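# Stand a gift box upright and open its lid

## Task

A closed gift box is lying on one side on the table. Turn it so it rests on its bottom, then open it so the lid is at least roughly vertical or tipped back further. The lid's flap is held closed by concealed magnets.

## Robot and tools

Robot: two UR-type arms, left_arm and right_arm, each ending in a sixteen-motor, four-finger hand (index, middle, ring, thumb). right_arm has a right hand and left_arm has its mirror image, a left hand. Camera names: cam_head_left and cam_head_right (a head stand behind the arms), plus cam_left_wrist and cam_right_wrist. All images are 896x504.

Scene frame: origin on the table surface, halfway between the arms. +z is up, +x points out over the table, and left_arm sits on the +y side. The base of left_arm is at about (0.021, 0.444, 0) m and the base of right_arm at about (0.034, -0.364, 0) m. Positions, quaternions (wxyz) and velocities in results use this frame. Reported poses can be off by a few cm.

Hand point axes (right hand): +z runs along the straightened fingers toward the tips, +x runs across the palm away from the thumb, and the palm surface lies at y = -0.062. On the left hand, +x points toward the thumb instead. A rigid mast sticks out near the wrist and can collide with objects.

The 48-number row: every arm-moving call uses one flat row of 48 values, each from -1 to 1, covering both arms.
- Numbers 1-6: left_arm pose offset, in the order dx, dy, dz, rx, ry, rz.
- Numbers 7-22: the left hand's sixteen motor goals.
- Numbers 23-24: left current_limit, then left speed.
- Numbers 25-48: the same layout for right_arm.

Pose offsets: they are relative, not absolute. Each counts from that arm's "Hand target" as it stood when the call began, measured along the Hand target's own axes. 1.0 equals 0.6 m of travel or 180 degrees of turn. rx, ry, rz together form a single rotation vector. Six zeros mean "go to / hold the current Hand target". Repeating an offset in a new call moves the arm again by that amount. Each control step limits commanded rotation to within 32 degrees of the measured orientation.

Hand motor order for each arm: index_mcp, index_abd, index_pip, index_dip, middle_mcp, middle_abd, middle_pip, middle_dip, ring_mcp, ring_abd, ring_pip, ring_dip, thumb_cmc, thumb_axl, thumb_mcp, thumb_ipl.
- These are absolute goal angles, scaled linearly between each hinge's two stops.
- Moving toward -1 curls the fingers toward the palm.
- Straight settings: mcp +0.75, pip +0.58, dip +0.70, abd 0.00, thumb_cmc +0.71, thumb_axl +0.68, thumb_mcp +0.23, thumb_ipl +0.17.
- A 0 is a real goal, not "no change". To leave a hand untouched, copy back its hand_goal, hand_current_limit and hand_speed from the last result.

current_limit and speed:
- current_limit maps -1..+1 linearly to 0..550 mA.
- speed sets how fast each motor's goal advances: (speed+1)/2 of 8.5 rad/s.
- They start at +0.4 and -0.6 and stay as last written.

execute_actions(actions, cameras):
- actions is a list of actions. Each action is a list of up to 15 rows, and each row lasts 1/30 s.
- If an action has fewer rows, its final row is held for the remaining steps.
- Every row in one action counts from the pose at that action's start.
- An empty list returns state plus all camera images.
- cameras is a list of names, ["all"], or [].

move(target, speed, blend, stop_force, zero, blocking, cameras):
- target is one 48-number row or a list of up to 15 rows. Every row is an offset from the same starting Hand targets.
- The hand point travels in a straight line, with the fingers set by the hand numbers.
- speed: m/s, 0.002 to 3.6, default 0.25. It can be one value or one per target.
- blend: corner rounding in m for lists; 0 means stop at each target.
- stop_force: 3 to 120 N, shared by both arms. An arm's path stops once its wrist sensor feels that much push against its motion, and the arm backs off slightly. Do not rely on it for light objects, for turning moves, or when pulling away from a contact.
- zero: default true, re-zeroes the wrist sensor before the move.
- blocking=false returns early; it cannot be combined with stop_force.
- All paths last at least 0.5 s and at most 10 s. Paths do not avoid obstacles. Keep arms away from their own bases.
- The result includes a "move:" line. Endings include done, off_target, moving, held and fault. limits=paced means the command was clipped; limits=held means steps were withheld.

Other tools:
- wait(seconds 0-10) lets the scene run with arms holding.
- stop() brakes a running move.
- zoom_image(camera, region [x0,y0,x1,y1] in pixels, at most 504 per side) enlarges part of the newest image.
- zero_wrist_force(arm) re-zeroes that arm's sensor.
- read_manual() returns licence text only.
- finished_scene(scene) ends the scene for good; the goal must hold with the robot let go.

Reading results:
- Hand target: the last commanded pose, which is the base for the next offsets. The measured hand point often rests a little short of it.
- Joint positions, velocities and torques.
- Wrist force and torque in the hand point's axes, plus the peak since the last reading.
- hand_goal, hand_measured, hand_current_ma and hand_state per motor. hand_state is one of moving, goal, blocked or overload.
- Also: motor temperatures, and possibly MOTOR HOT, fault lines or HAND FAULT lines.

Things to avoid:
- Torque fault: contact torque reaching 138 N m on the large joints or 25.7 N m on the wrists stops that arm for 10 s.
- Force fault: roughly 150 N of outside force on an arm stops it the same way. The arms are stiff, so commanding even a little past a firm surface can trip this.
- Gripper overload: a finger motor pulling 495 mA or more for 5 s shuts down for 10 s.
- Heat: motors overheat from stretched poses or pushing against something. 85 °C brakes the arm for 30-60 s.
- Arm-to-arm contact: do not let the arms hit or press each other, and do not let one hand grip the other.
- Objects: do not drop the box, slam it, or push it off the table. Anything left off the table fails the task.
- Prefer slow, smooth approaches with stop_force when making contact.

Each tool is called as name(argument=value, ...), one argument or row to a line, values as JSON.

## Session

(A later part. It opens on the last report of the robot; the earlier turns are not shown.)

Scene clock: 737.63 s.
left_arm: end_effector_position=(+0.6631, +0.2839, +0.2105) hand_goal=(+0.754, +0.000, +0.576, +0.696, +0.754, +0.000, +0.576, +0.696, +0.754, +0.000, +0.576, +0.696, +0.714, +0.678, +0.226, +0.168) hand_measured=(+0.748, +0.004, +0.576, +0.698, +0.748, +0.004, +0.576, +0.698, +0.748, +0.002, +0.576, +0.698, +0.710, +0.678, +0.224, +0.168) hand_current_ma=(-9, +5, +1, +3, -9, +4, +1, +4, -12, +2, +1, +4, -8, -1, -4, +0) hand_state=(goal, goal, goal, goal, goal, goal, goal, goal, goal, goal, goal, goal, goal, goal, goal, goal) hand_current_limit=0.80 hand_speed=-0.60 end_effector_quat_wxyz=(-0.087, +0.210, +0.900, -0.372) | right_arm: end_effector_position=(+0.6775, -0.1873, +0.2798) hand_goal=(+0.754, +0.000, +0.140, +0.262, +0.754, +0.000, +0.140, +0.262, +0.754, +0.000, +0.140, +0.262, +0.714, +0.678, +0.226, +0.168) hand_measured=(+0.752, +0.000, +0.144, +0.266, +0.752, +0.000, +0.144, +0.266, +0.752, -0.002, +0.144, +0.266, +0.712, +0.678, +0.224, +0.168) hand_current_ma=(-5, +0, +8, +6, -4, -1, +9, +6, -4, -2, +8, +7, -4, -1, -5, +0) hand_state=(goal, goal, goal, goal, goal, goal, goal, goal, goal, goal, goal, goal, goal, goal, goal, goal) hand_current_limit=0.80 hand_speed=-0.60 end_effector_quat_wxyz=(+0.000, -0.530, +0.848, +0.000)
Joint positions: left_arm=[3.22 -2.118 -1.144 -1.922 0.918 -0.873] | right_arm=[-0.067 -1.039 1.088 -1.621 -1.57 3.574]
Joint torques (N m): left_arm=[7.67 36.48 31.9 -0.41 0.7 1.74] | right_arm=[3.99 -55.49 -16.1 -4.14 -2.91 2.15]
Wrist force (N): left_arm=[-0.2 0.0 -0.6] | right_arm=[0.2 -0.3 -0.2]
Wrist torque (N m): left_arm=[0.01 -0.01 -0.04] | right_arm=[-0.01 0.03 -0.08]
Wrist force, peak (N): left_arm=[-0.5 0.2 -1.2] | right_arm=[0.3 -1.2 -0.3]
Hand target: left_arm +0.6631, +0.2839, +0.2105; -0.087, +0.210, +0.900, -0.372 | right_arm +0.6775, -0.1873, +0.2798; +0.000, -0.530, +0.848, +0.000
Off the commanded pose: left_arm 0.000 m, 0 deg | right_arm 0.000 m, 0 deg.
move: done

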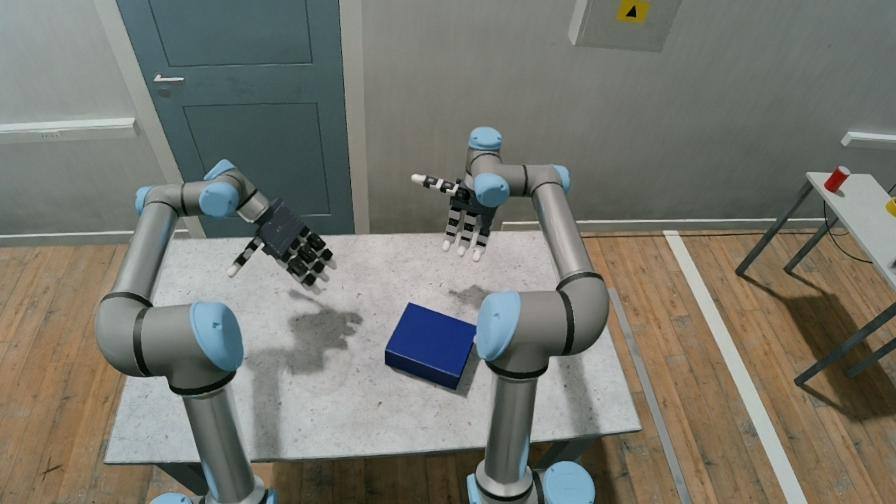

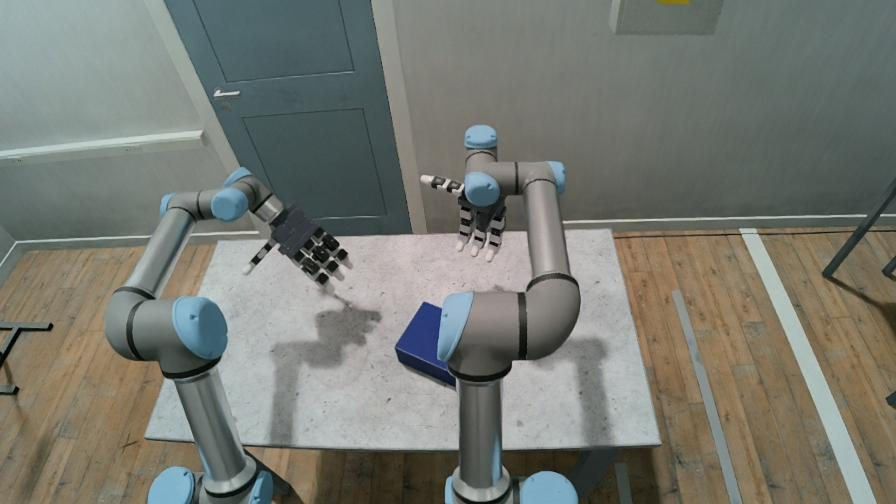

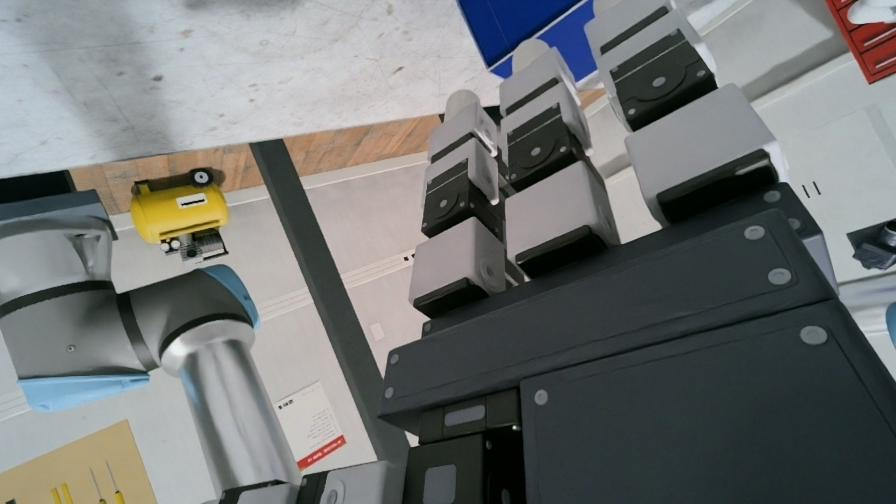

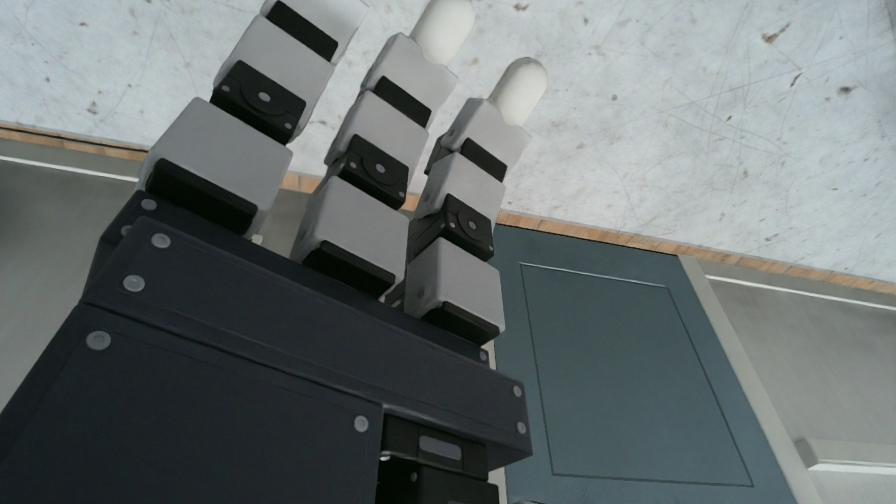

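move(
  target=[
    [0,0,0,0,0,0,0.754,0,0.576,0.696,0.754,0,0.576,0.696,0.754,0,0.576,0.696,0.714,0.678,0.226,0.168,0.8,-0.6,0,0,0.29,0,0,0,0.754,0,0.139,0.261,0.754,0,0.139,0.261,0.754,0,0.139,0.261,0.714,0.678,0.226,0.168,0.6,-0.6],
    [0,0,0,0,0,0,0.754,0,0.576,0.696,0.754,0,0.576,0.696,0.754,0,0.576,0.696,0.714,0.678,0.226,0.168,0.8,-0.6,0,0.183,0.29,0,0,0,0.754,0,0.139,0.261,0.754,0,0.139,0.261,0.754,0,0.139,0.261,0.714,0.678,0.226,0.168,0.6,-0.6],
  ],
  speed=0.15,
  cameras=["all"],
)

zoom_image(
  camera="cam_head_left",
  region=[370, 220, 550, 390],
)

zoom_image(
  camera="cam_right_wrist",
  region=[340, 0, 896, 280],
)

Scene clock: 754.80 s.
left_arm: end_effector_position=(+0.6631, +0.2839, +0.2105) hand_goal=(+0.754, +0.000, +0.576, +0.696, +0.754, +0.000, +0.576, +0.696, +0.754, +0.000, +0.576, +0.696, +0.714, +0.678, +0.226, +0.168) hand_measured=(+0.748, +0.004, +0.576, +0.698, +0.748, +0.004, +0.576, +0.698, +0.748, +0.002, +0.576, +0.698, +0.710, +0.678, +0.224, +0.168) hand_current_ma=(-9, +5, +1, +3, -9, +4, +1, +4, -12, +2, +1, +4, -8, -1, -4, +0) hand_state=(goal, goal, goal, goal, goal, goal, goal, goal, goal, goal, goal, goal, goal, goal, goal, goal) hand_current_limit=0.80 hand_speed=-0.60 end_effector_quat_wxyz=(-0.087, +0.210, +0.900, -0.372) | right_arm: end_effector_position=(+0.5790, -0.1392, +0.1058) hand_goal=(+0.754, +0.000, +0.140, +0.262, +0.754, +0.000, +0.140, +0.262, +0.754, +0.000, +0.140, +0.262, +0.714, +0.678, +0.226, +0.168) hand_measured=(+0.752, +0.000, +0.144, +0.266, +0.752, +0.000, +0.144, +0.266, +0.752, -0.002, +0.144, +0.266, +0.712, +0.678, +0.224, +0.168) hand_current_ma=(-3, +0, +7, +6, -3, -1, +8, +6, -3, -2, +8, +7, -3, -1, -5, +0) hand_state=(goal, goal, goal, goal, goal, goal, goal, goal, goal, goal, goal, goal, goal, goal, goal, goal) hand_current_limit=0.60 hand_speed=-0.60 end_effector_quat_wxyz=(+0.000, -0.530, +0.848, +0.000)
Joint positions: left_arm=[3.22 -2.118 -1.144 -1.922 0.918 -0.873] | right_arm=[0.008 -1.114 1.675 -2.132 -1.571 3.649]
Joint torques (N m): left_arm=[7.79 36.53 31.11 -0.38 0.79 1.5] | right_arm=[7.18 -49.64 -12.2 -4.18 2.67 2.24]
Wrist force (N): left_arm=[-0.3 0.3 -0.6] | right_arm=[0.0 -0.5 -0.3]
Wrist torque (N m): left_arm=[0.06 -0.01 -0.04] | right_arm=[0.01 -0.01 -0.07]
Wrist force, peak (N): left_arm=[-0.4 0.3 -1.1] | right_arm=[0.3 -1.7 -0.6]
Hand target: left_arm +0.6631, +0.2839, +0.2105; -0.087, +0.210, +0.900, -0.372 | right_arm +0.5789, -0.1392, +0.1058; +0.000, -0.530, +0.848, +0.000
Off the commanded pose: left_arm 0.000 m, 0 deg | right_arm 0.000 m, 0 deg.
move: done

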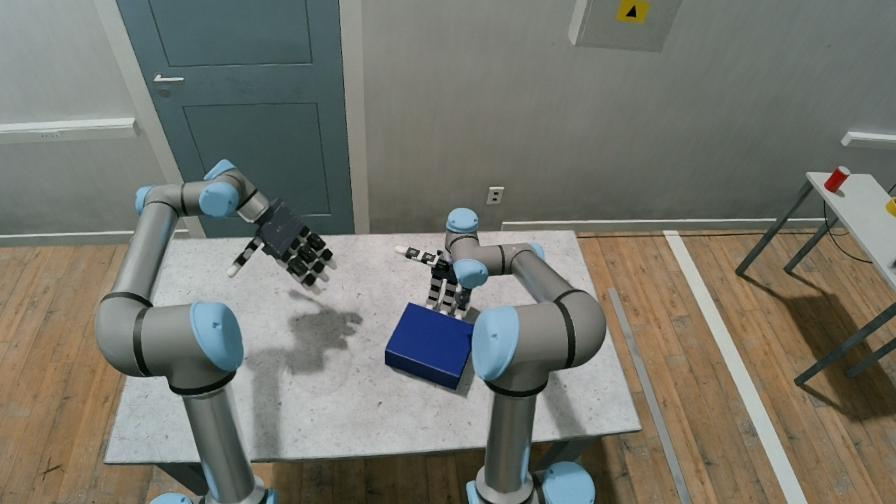

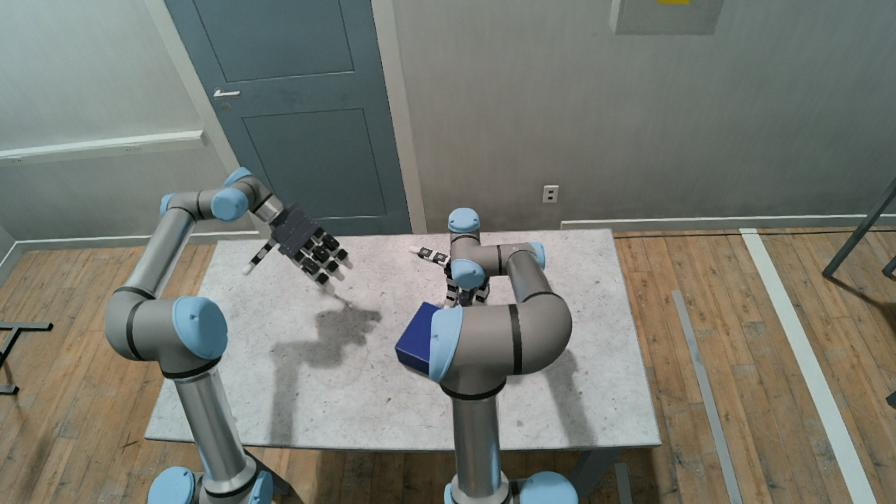

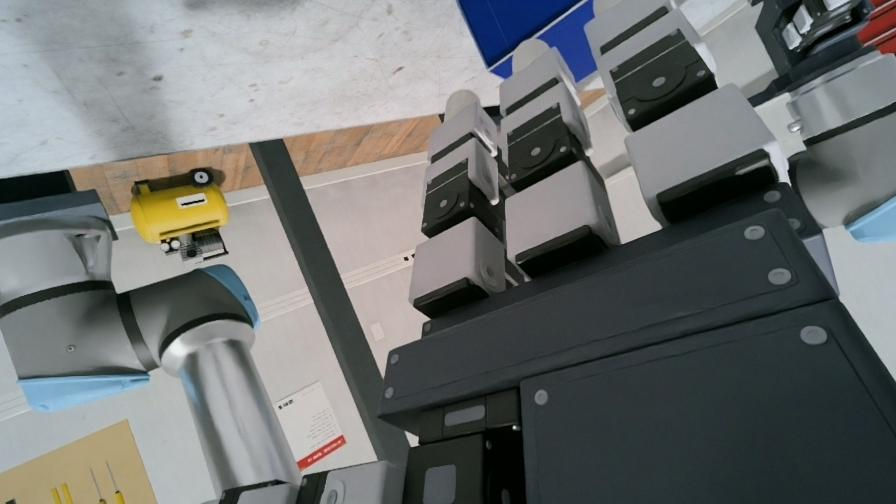

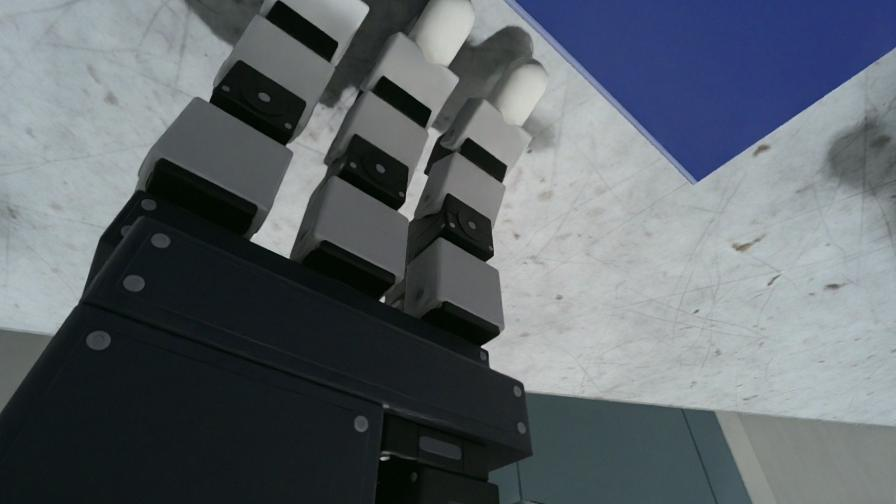

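Scaled by 2.800 from the camera's 896x504 image, which has a finer 1280x720 frame.

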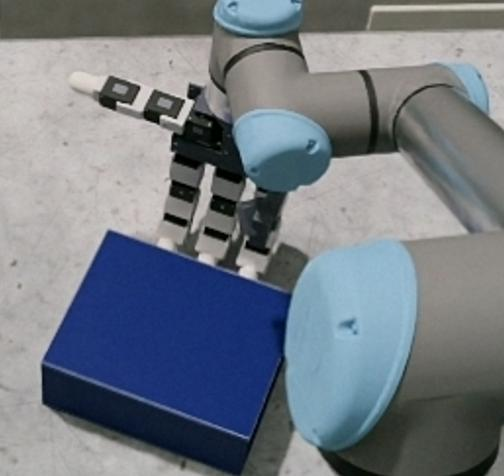

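Region (340, 0, 896, 280) is 556x280 pixels. A region can be at most 504 by 504 pixels.

move(
  target=[0,0,0,0,0,0,0.754,0,0.576,0.696,0.754,0,0.576,0.696,0.754,0,0.576,0.696,0.714,0.678,0.226,0.168,0.8,-0.6,0,0.062,0,0,0,0,0.754,0,0.139,0.261,0.754,0,0.139,0.261,0.754,0,0.139,0.261,0.714,0.678,0.226,0.168,0.6,-0.6],
  speed=0.04,
  cameras=["cam_head_left","cam_right_wrist"],
)

zoom_image(
  camera="cam_right_wrist",
  region=[300, 0, 700, 250],
)

Scene clock: 765.47 s.
left_arm: end_effector_position=(+0.6631, +0.2839, +0.2105) hand_goal=(+0.754, +0.000, +0.576, +0.696, +0.754, +0.000, +0.576, +0.696, +0.754, +0.000, +0.576, +0.696, +0.714, +0.678, +0.226, +0.168) hand_measured=(+0.748, +0.004, +0.576, +0.698, +0.748, +0.004, +0.576, +0.698, +0.748, +0.002, +0.576, +0.698, +0.710, +0.678, +0.224, +0.168) hand_current_ma=(-9, +5, +1, +3, -9, +4, +1, +4, -12, +2, +1, +4, -8, -1, -4, +0) hand_state=(goal, goal, goal, goal, goal, goal, goal, goal, goal, goal, goal, goal, goal, goal, goal, goal) hand_current_limit=0.80 hand_speed=-0.60 end_effector_quat_wxyz=(-0.087, +0.210, +0.900, -0.372) | right_arm: end_effector_position=(+0.5455, -0.1229, +0.1058) hand_goal=(+0.754, +0.000, +0.140, +0.262, +0.754, +0.000, +0.140, +0.262, +0.754, +0.000, +0.140, +0.262, +0.714, +0.678, +0.226, +0.168) hand_measured=(+0.756, +0.000, +0.144, +0.264, +0.756, +0.000, +0.144, +0.264, +0.756, -0.002, +0.144, +0.264, +0.712, +0.678, +0.224, +0.168) hand_current_ma=(+3, +0, +7, +4, +3, -1, +8, +3, +4, -2, +8, +2, -3, -1, -5, +0) hand_state=(goal, goal, goal, goal, goal, goal, goal, goal, goal, goal, goal, goal, goal, goal, goal, goal) hand_current_limit=0.60 hand_speed=-0.60 end_effector_quat_wxyz=(+0.000, -0.530, +0.848, +0.000)
Joint positions: left_arm=[3.22 -2.118 -1.144 -1.922 0.918 -0.873] | right_arm=[0.038 -1.17 1.761 -2.162 -1.57 3.68]
Joint torques (N m): left_arm=[7.21 36.65 32.35 -0.3 0.66 1.4] | right_arm=[7.6 -45.85 -11.92 -3.8 1.94 2.27]
Wrist force (N): left_arm=[-0.3 0.3 -0.6] | right_arm=[0.0 -1.9 -0.9]
Wrist torque (N m): left_arm=[0.05 0.01 -0.05] | right_arm=[0.10 0.04 -0.11]
Wrist force, peak (N): left_arm=[-0.6 0.4 -0.9] | right_arm=[0.1 -2.6 -2.1]
Hand target: left_arm +0.6631, +0.2839, +0.2105; -0.087, +0.210, +0.900, -0.372 | right_arm +0.5454, -0.1229, +0.1058; +0.000, -0.530, +0.848, +0.000
Off the commanded pose: left_arm 0.000 m, 0 deg | right_arm 0.000 m, 0 deg.
move: done
Images, in order (width x height): cam_head_left 896x504, cam_right_wrist 896x504.

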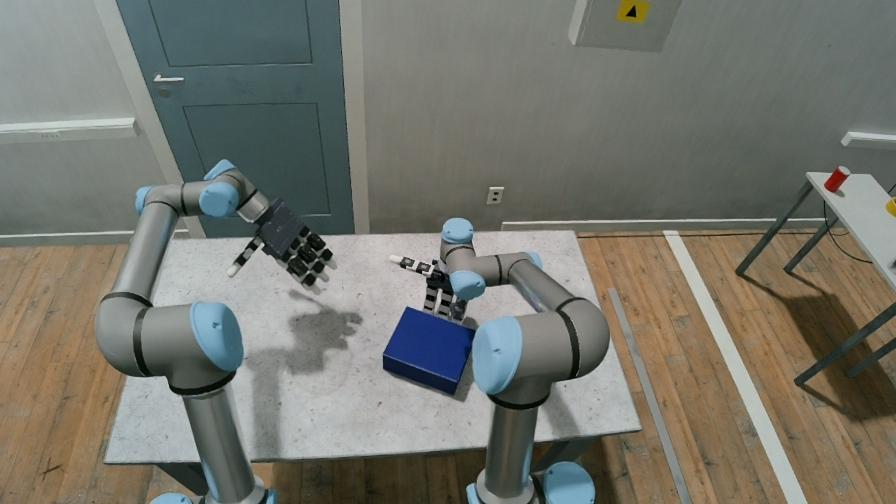

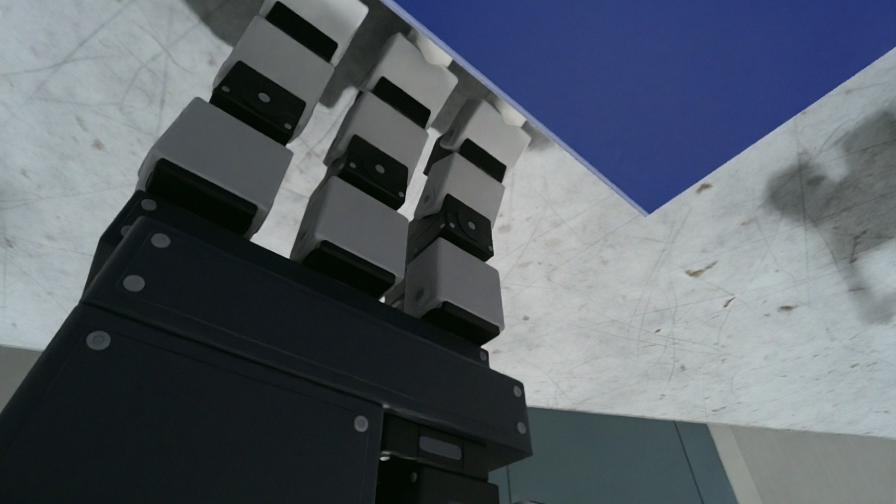

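Scaled by 1.260 from the camera's 896x504 image, which has a finer 1280x720 frame.

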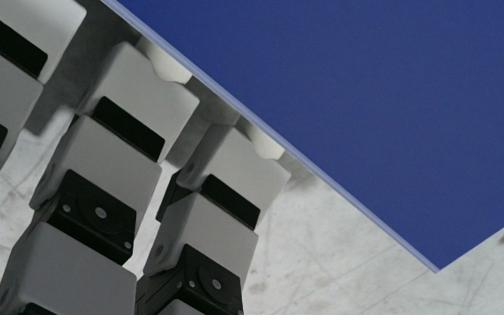

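move(
  target=[0,0,0,0,0,0,0.754,0,0.576,0.696,0.754,0,0.576,0.696,0.754,0,0.576,0.696,0.714,0.678,0.226,0.168,0.8,-0.6,0,0.003,-0.04,0,0,0,0.754,0,0.139,0.261,0.754,0,0.139,0.261,0.754,0,0.139,0.261,0.714,0.678,0.226,0.168,0.6,-0.6],
  speed=0.03,
  cameras=["cam_head_left","cam_right_wrist"],
)

zoom_image(
  camera="cam_right_wrist",
  region=[300, 0, 700, 250],
)

zoom_image(
  camera="cam_head_left",
  region=[370, 250, 510, 400],
)

Scene clock: 779.83 s.
left_arm: end_effector_position=(+0.6631, +0.2839, +0.2105) hand_goal=(+0.754, +0.000, +0.576, +0.696, +0.754, +0.000, +0.576, +0.696, +0.754, +0.000, +0.576, +0.696, +0.714, +0.678, +0.226, +0.168) hand_measured=(+0.748, +0.004, +0.576, +0.698, +0.748, +0.004, +0.576, +0.698, +0.748, +0.002, +0.576, +0.698, +0.710, +0.678, +0.224, +0.168) hand_current_ma=(-9, +5, +1, +3, -9, +4, +1, +4, -12, +2, +1, +4, -8, -1, -4, +0) hand_state=(goal, goal, goal, goal, goal, goal, goal, goal, goal, goal, goal, goal, goal, goal, goal, goal) hand_current_limit=0.80 hand_speed=-0.60 end_effector_quat_wxyz=(-0.087, +0.210, +0.900, -0.372) | right_arm: end_effector_position=(+0.5438, -0.1221, +0.1297) hand_goal=(+0.754, +0.000, +0.140, +0.262, +0.754, +0.000, +0.140, +0.262, +0.754, +0.000, +0.140, +0.262, +0.714, +0.678, +0.226, +0.168) hand_measured=(+0.760, +0.000, +0.144, +0.264, +0.760, +0.000, +0.146, +0.264, +0.760, -0.002, +0.144, +0.264, +0.712, +0.678, +0.224, +0.168) hand_current_ma=(+13, +0, +8, +4, +12, -1, +9, +3, +12, -2, +9, +3, -3, -1, -5, +0) hand_state=(goal, goal, goal, goal, goal, goal, goal, goal, goal, goal, goal, goal, goal, goal, goal, goal) hand_current_limit=0.60 hand_speed=-0.60 end_effector_quat_wxyz=(+0.000, -0.530, +0.848, +0.000)
Joint positions: left_arm=[3.22 -2.118 -1.144 -1.922 0.918 -0.873] | right_arm=[0.04 -1.204 1.739 -2.106 -1.57 3.682]
Joint torques (N m): left_arm=[6.63 35.76 31.61 -0.52 0.63 1.65] | right_arm=[7.18 -47.79 -32.25 -0.26 -0.36 2.24]
Wrist force (N): left_arm=[-0.3 0.5 -0.8] | right_arm=[0.0 -1.4 1.3]
Wrist torque (N m): left_arm=[0.10 0.00 -0.06] | right_arm=[0.01 -0.04 -0.03]
Wrist force, peak (N): left_arm=[-0.5 0.5 -1.0] | right_arm=[0.2 -2.3 -1.9]
Hand target: left_arm +0.6631, +0.2839, +0.2105; -0.087, +0.210, +0.900, -0.372 | right_arm +0.5438, -0.1221, +0.1298; +0.000, -0.530, +0.848, +0.000
Off the commanded pose: left_arm 0.000 m, 0 deg | right_arm 0.000 m, 0 deg.
move: done
Images, in order (width x height): cam_head_left 896x504, cam_right_wrist 896x504.

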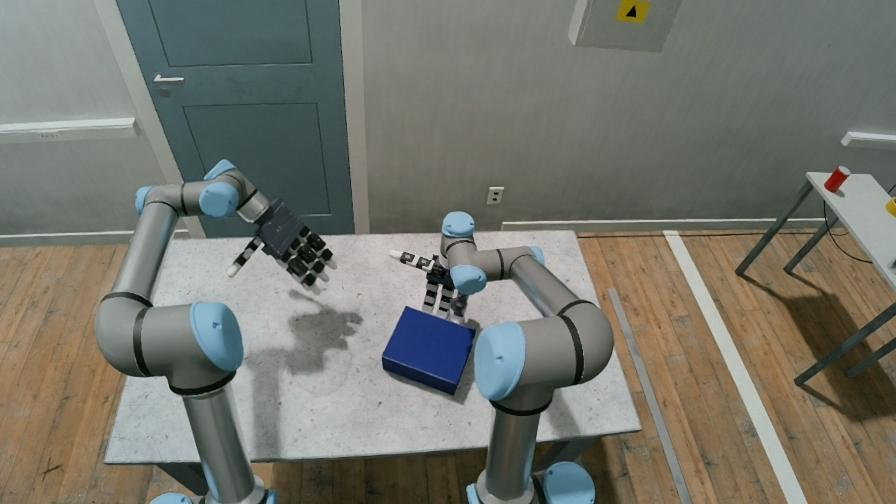

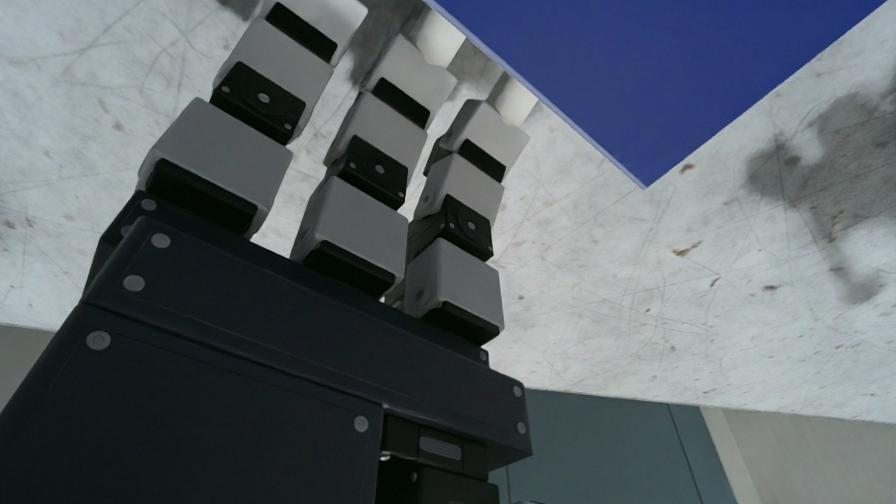

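Scaled by 1.260 from the camera's 896x504 image, which has a finer 1280x720 frame.

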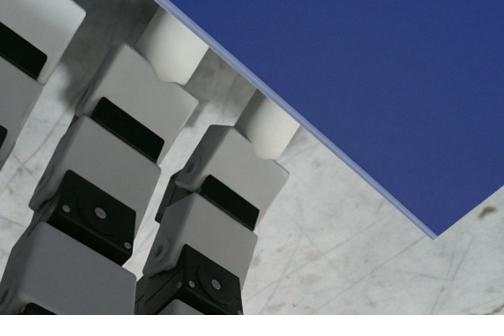

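Scaled by 3.360 from the camera's 896x504 image, which has a finer 1280x720 frame.

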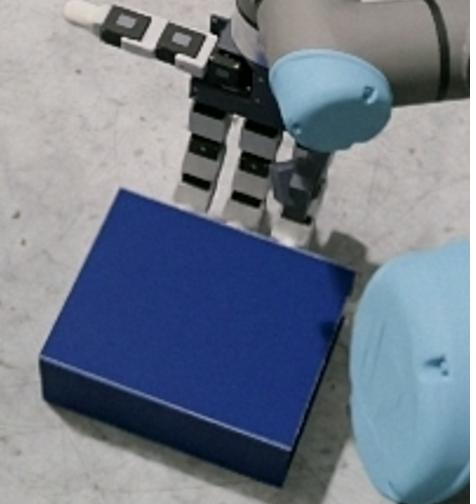

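move(
  target=[
    [0.324,-0.651,0.439,-0.1954,-0.1954,-0.4718,0.754,0,0.576,0.696,0.754,0,0.576,0.696,0.754,0,0.576,0.696,-0.286,0.678,0.226,0.168,0.8,-0.6,0,-0.05,0,0,0,0,0.754,0,0.139,0.261,0.754,0,0.139,0.261,0.754,0,0.139,0.261,0.714,0.678,0.226,0.168,0.6,-0.6],
  ],
  cameras=["all"],
)

Scene clock: 849.83 s.
left_arm: end_effector_position=(+0.2842, -0.0448, +0.3003) hand_goal=(+0.754, +0.000, +0.576, +0.696, +0.754, +0.000, +0.576, +0.696, +0.754, +0.000, +0.576, +0.696, -0.286, +0.678, +0.226, +0.168) hand_measured=(+0.750, +0.002, +0.576, +0.698, +0.750, +0.002, +0.576, +0.698, +0.748, +0.002, +0.576, +0.698, -0.286, +0.678, +0.224, +0.168) hand_current_ma=(-9, +3, +1, +3, -9, +3, +1, +4, -11, +2, +1, +4, -1, -1, -4, +0) hand_state=(goal, goal, goal, goal, goal, goal, goal, goal, goal, goal, goal, goal, goal, goal, goal, goal) hand_current_limit=0.80 hand_speed=-0.60 end_effector_quat_wxyz=(+0.000, -0.528, +0.849, +0.000) | right_arm: end_effector_position=(+0.5708, -0.1352, +0.1298) hand_goal=(+0.754, +0.000, +0.140, +0.262, +0.754, +0.000, +0.140, +0.262, +0.754, +0.000, +0.140, +0.262, +0.714, +0.678, +0.226, +0.168) hand_measured=(+0.756, +0.000, +0.144, +0.264, +0.756, +0.000, +0.144, +0.264, +0.756, -0.002, +0.144, +0.264, +0.712, +0.678, +0.224, +0.168) hand_current_ma=(+5, +0, +8, +4, +4, -1, +9, +3, +4, -2, +8, +3, -3, -1, -5, +0) hand_state=(goal, goal, goal, goal, goal, goal, goal, goal, goal, goal, goal, goal, goal, goal, goal, goal) hand_current_limit=0.60 hand_speed=-0.60 end_effector_quat_wxyz=(+0.000, -0.530, +0.848, +0.000)
Joint positions: left_arm=[2.394 -1.835 -1.416 -1.462 1.571 -3.432] | right_arm=[0.015 -1.158 1.67 -2.084 -1.57 3.657]
Joint torques (N m): left_arm=[-7.17 24.48 31.55 0.51 1.61 -0.94] | right_arm=[-5.82 -23.19 -32.66 -0.51 -0.06 -1.81]
Wrist force (N): left_arm=[0.0 0.8 -0.4] | right_arm=[-0.1 -0.4 -0.6]
Wrist torque (N m): left_arm=[0.21 0.02 0.05] | right_arm=[0.01 0.01 0.14]
Wrist force, peak (N): left_arm=[-0.3 0.7 -1.3] | right_arm=[0.2 -1.5 1.6]
Hand target: left_arm +0.2841, -0.0448, +0.3004; +0.000, -0.528, +0.849, +0.000 | right_arm +0.5708, -0.1352, +0.1298; +0.000, -0.530, +0.848, +0.000
Off the commanded pose: left_arm 0.000 m, 0 deg | right_arm 0.000 m, 0 deg.
move: done

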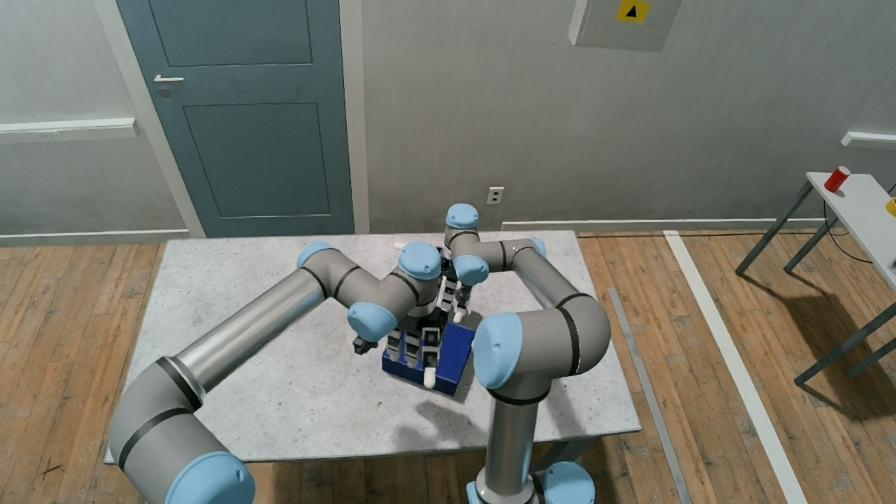

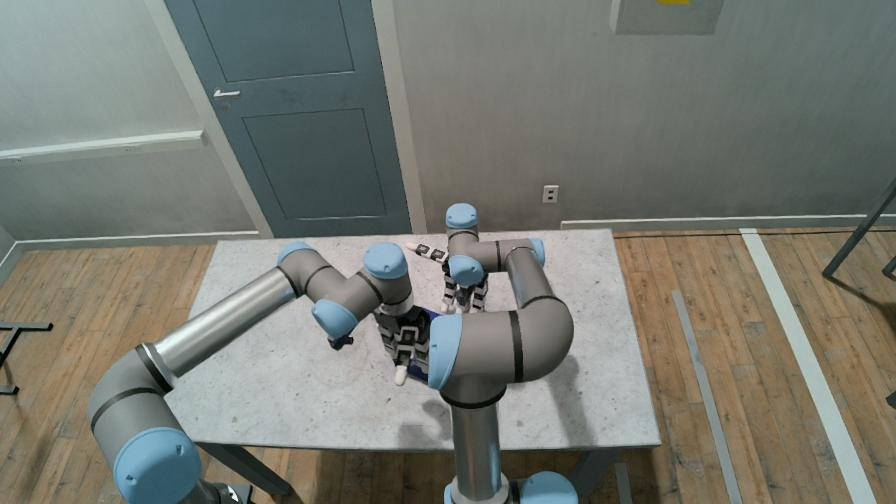

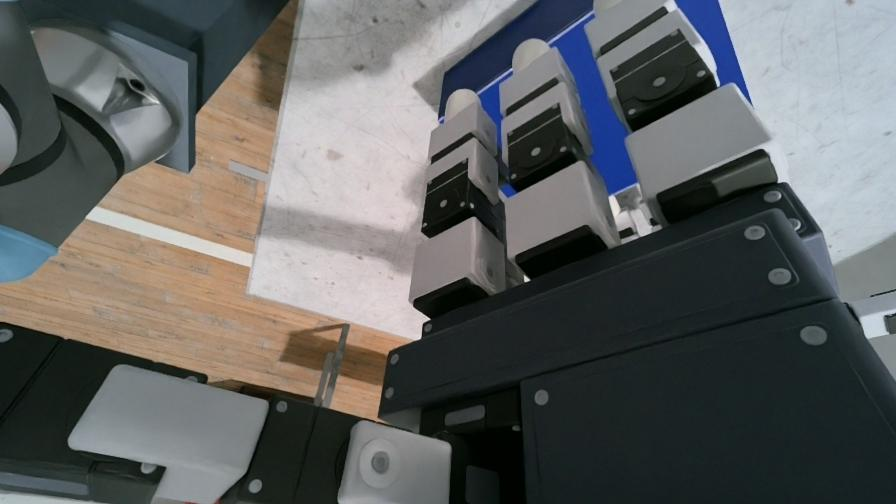

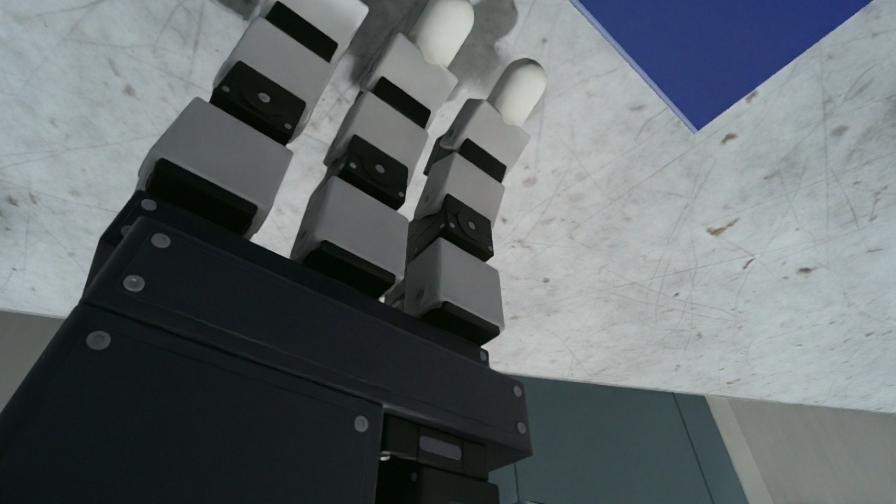

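move(
  target=[
    [0,0,0.263,0,0,0,0.754,0,0.576,0.696,0.754,0,0.576,0.696,0.754,0,0.576,0.696,-0.286,0.678,0.226,0.168,0.8,-0.6,0,0,0.04,0,0,0,0.754,0,0.139,0.261,0.754,0,0.139,0.261,0.754,0,0.139,0.261,0.714,0.678,0.226,0.168,0.6,-0.6],
  ],
  speed=0.15,
  cameras=["all"],
)

zoom_image(
  camera="cam_left_wrist",
  region=[400, 0, 896, 250],
)

Scene clock: 863.03 s.
left_arm: end_effector_position=(+0.2841, -0.0448, +0.1427) hand_goal=(+0.754, +0.000, +0.576, +0.696, +0.754, +0.000, +0.576, +0.696, +0.754, +0.000, +0.576, +0.696, -0.286, +0.678, +0.226, +0.168) hand_measured=(+0.750, +0.002, +0.576, +0.698, +0.750, +0.002, +0.576, +0.698, +0.748, +0.002, +0.576, +0.698, -0.286, +0.678, +0.224, +0.168) hand_current_ma=(-8, +3, +1, +3, -8, +3, +1, +4, -10, +2, +1, +4, -1, -1, -4, +0) hand_state=(goal, goal, goal, goal, goal, goal, goal, goal, goal, goal, goal, goal, goal, goal, goal, goal) hand_current_limit=0.80 hand_speed=-0.60 end_effector_quat_wxyz=(+0.000, -0.528, +0.849, +0.000) | right_arm: end_effector_position=(+0.5708, -0.1352, +0.1058) hand_goal=(+0.754, +0.000, +0.140, +0.262, +0.754, +0.000, +0.140, +0.262, +0.754, +0.000, +0.140, +0.262, +0.714, +0.678, +0.226, +0.168) hand_measured=(+0.756, +0.000, +0.144, +0.264, +0.756, +0.000, +0.144, +0.264, +0.756, -0.002, +0.144, +0.264, +0.712, +0.678, +0.224, +0.168) hand_current_ma=(+5, +0, +8, +4, +4, -1, +9, +3, +4, -2, +8, +3, -3, -1, -5, +0) hand_state=(goal, goal, goal, goal, goal, goal, goal, goal, goal, goal, goal, goal, goal, goal, goal, goal) hand_current_limit=0.60 hand_speed=-0.60 end_effector_quat_wxyz=(+0.000, -0.530, +0.848, +0.000)
Joint positions: left_arm=[2.394 -1.945 -1.69 -1.078 1.571 -3.432] | right_arm=[0.015 -1.128 1.697 -2.14 -1.57 3.657]
Joint torques (N m): left_arm=[-4.25 25.67 8.55 4.75 -1.66 -1.23] | right_arm=[-1.02 -24.06 -12.55 -4.2 1.95 -1.06]
Wrist force (N): left_arm=[-0.2 0.5 0.0] | right_arm=[0.2 -0.6 -0.7]
Wrist torque (N m): left_arm=[0.12 0.04 0.03] | right_arm=[0.02 -0.03 0.12]
Wrist force, peak (N): left_arm=[0.0 0.9 -1.2] | right_arm=[-0.1 -0.9 -0.8]
Hand target: left_arm +0.2841, -0.0448, +0.1426; +0.000, -0.528, +0.849, +0.000 | right_arm +0.5708, -0.1352, +0.1058; +0.000, -0.530, +0.848, +0.000
Off the commanded pose: left_arm 0.000 m, 0 deg | right_arm 0.000 m, 0 deg.
move: done

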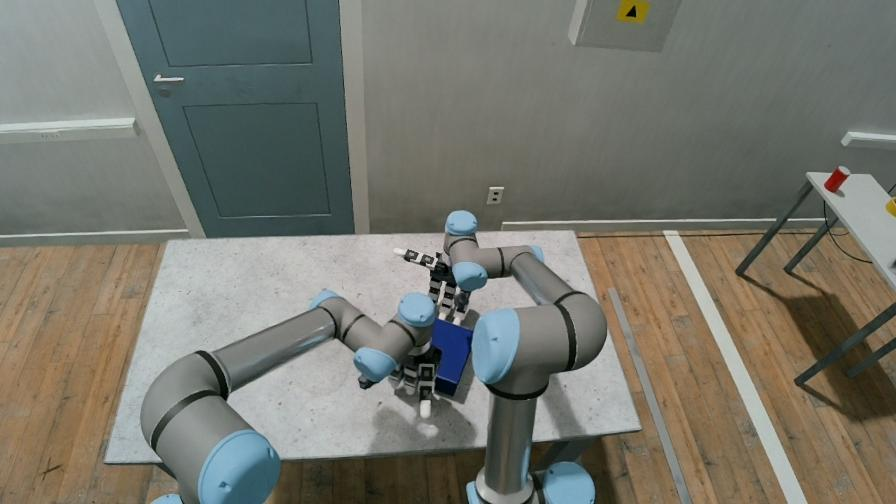

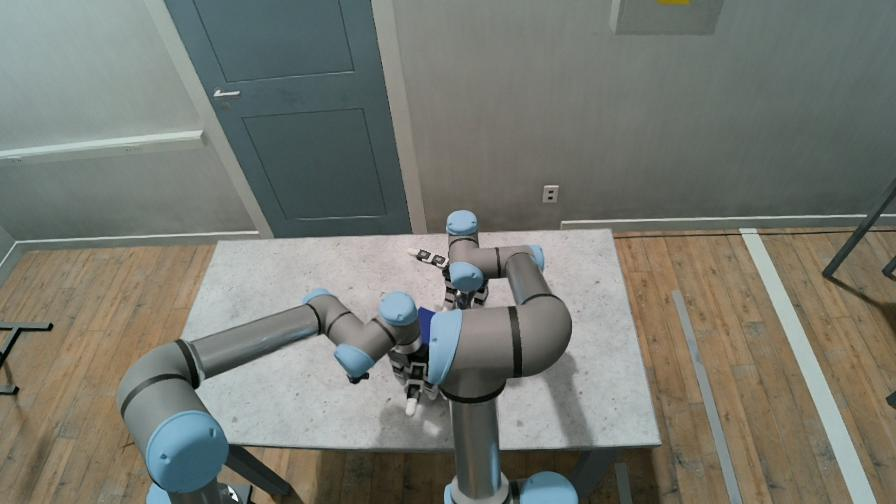

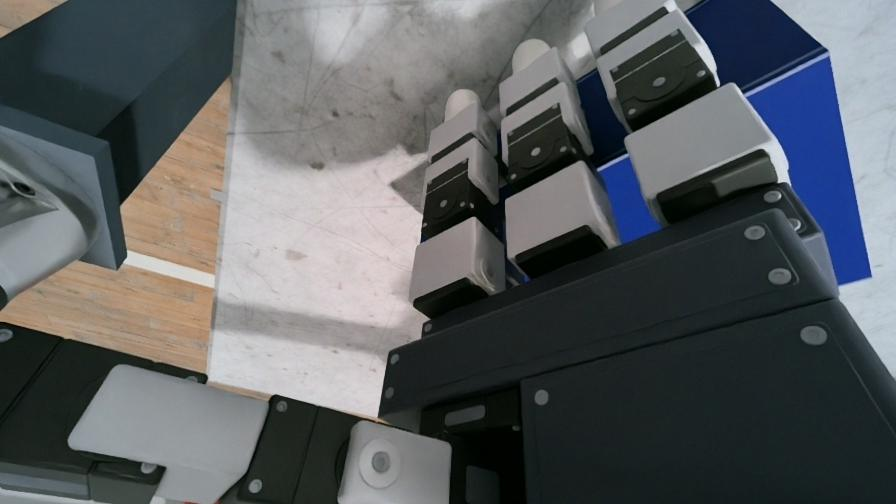

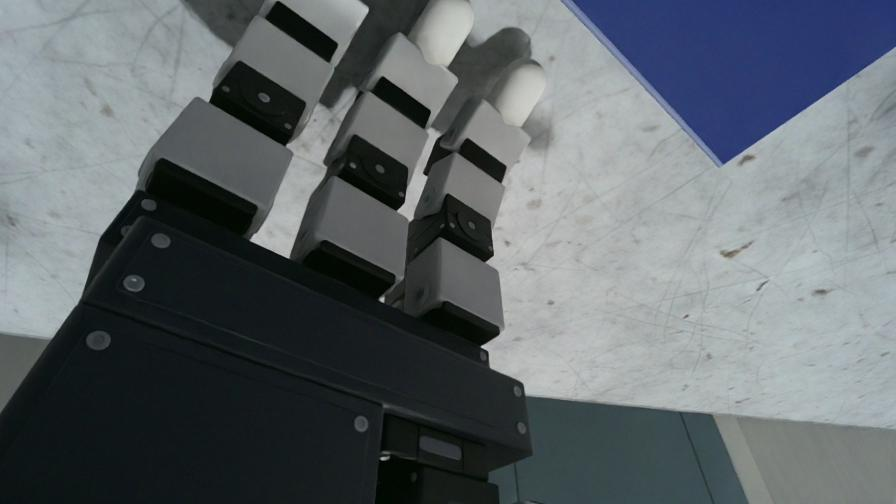

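Scaled by 1.016 from the camera's 896x504 image, which has a finer 1280x720 frame.

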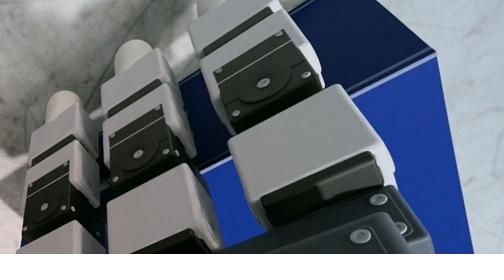

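move(
  target=[
    [0,-0.055,0,0,0,0,0.754,0,0.576,0.696,0.754,0,0.576,0.696,0.754,0,0.576,0.696,-0.286,0.678,0.226,0.168,0.8,-0.6,0,0.05,0,0,0,0,0.754,0,0.139,0.261,0.754,0,0.139,0.261,0.754,0,0.139,0.261,0.714,0.678,0.226,0.168,0.6,-0.6],
  ],
  speed=0.04,
  cameras=["cam_left_wrist","cam_right_wrist","cam_head_left"],
)

Scene clock: 872.40 s.
left_arm: end_effector_position=(+0.3136, -0.0594, +0.1426) hand_goal=(+0.754, +0.000, +0.576, +0.696, +0.754, +0.000, +0.576, +0.696, +0.754, +0.000, +0.576, +0.696, -0.286, +0.678, +0.226, +0.168) hand_measured=(+0.680, +0.002, +0.562, +0.698, +0.680, +0.002, +0.558, +0.698, +0.676, +0.002, +0.564, +0.698, -0.286, +0.678, +0.224, +0.168) hand_current_ma=(-266, +2, -30, +3, -268, +1, -39, +4, -286, +1, -26, +4, -1, -1, -4, +0) hand_state=(blocked, goal, goal, goal, blocked, goal, goal, goal, blocked, goal, goal, goal, goal, goal, goal, goal) hand_current_limit=0.80 hand_speed=-0.60 end_effector_quat_wxyz=(+0.000, -0.528, +0.849, +0.000) | right_arm: end_effector_position=(+0.5439, -0.1221, +0.1058) hand_goal=(+0.754, +0.000, +0.140, +0.262, +0.754, +0.000, +0.140, +0.262, +0.754, +0.000, +0.140, +0.262, +0.714, +0.678, +0.226, +0.168) hand_measured=(+0.806, +0.000, +0.146, +0.256, +0.804, -0.002, +0.148, +0.254, +0.804, -0.002, +0.146, +0.254, +0.712, +0.678, +0.224, +0.168) hand_current_ma=(+178, -1, +12, -13, +171, -1, +15, -15, +169, -2, +13, -15, -3, -1, -5, +0) hand_state=(blocked, goal, goal, goal, blocked, goal, goal, goal, blocked, goal, goal, goal, goal, goal, goal, goal) hand_current_limit=0.60 hand_speed=-0.60 end_effector_quat_wxyz=(+0.000, -0.530, +0.848, +0.000)
Joint positions: left_arm=[2.409 -2.008 -1.598 -1.107 1.571 -3.417] | right_arm=[0.04 -1.173 1.765 -2.163 -1.57 3.682]
Joint torques (N m): left_arm=[12.86 23.87 35.37 5.18 1.91 1.61] | right_arm=[13.04 -39.19 -0.31 0.33 2.2 2.33]
Wrist force (N): left_arm=[-0.8 21.0 -8.4] | right_arm=[0.0 -16.1 -10.6]
Wrist torque (N m): left_arm=[0.05 -0.18 -0.66] | right_arm=[1.32 0.22 -0.42]
Wrist force, peak (N): left_arm=[-0.8 21.0 -8.4] | right_arm=[0.0 -16.2 -11.7]
Hand target: left_arm +0.3137, -0.0594, +0.1426; +0.000, -0.528, +0.849, +0.000 | right_arm +0.5438, -0.1221, +0.1058; +0.000, -0.530, +0.848, +0.000
Off the commanded pose: left_arm 0.000 m, 0 deg | right_arm 0.000 m, 0 deg.
move: done
Images, in order (width x height): cam_head_left 896x504, cam_left_wrist 896x504, cam_right_wrist 896x504.

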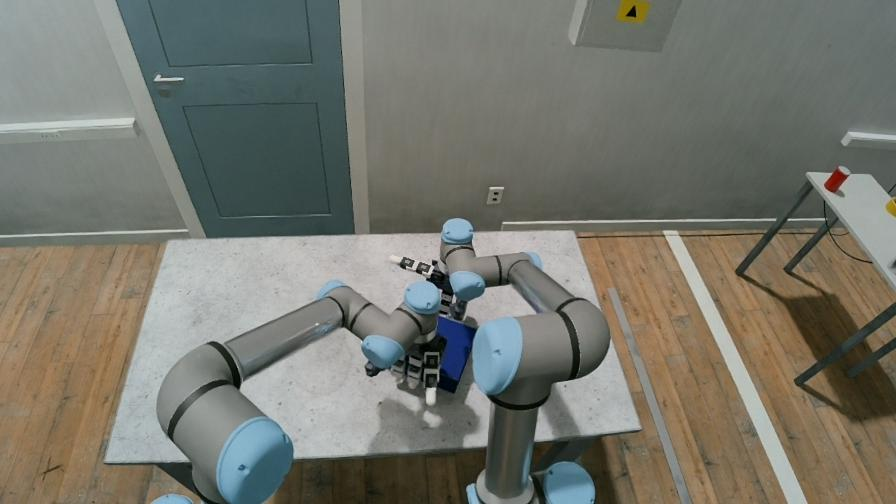

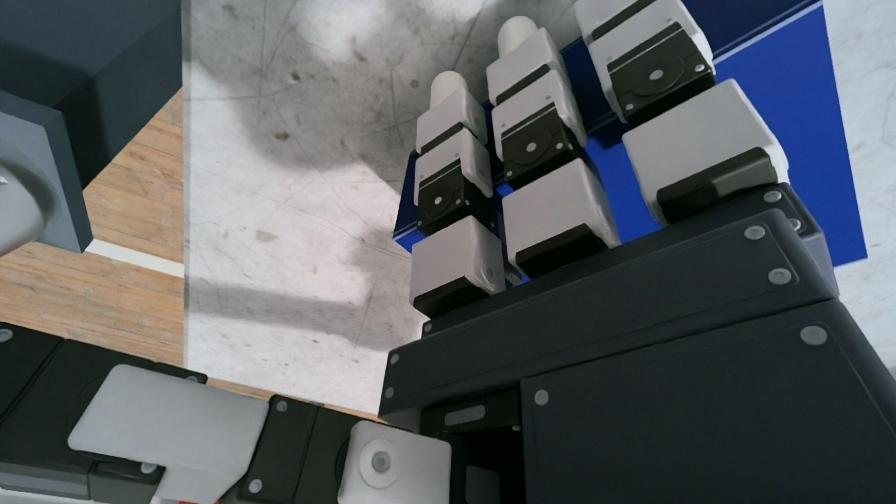

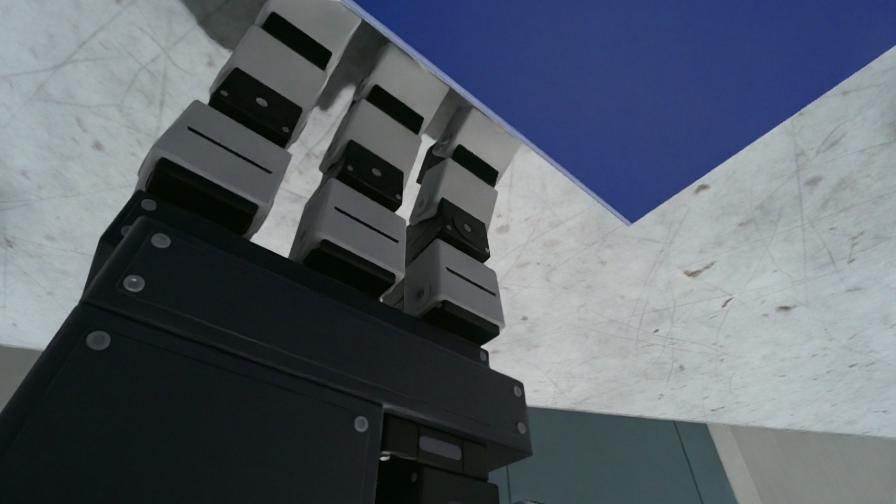

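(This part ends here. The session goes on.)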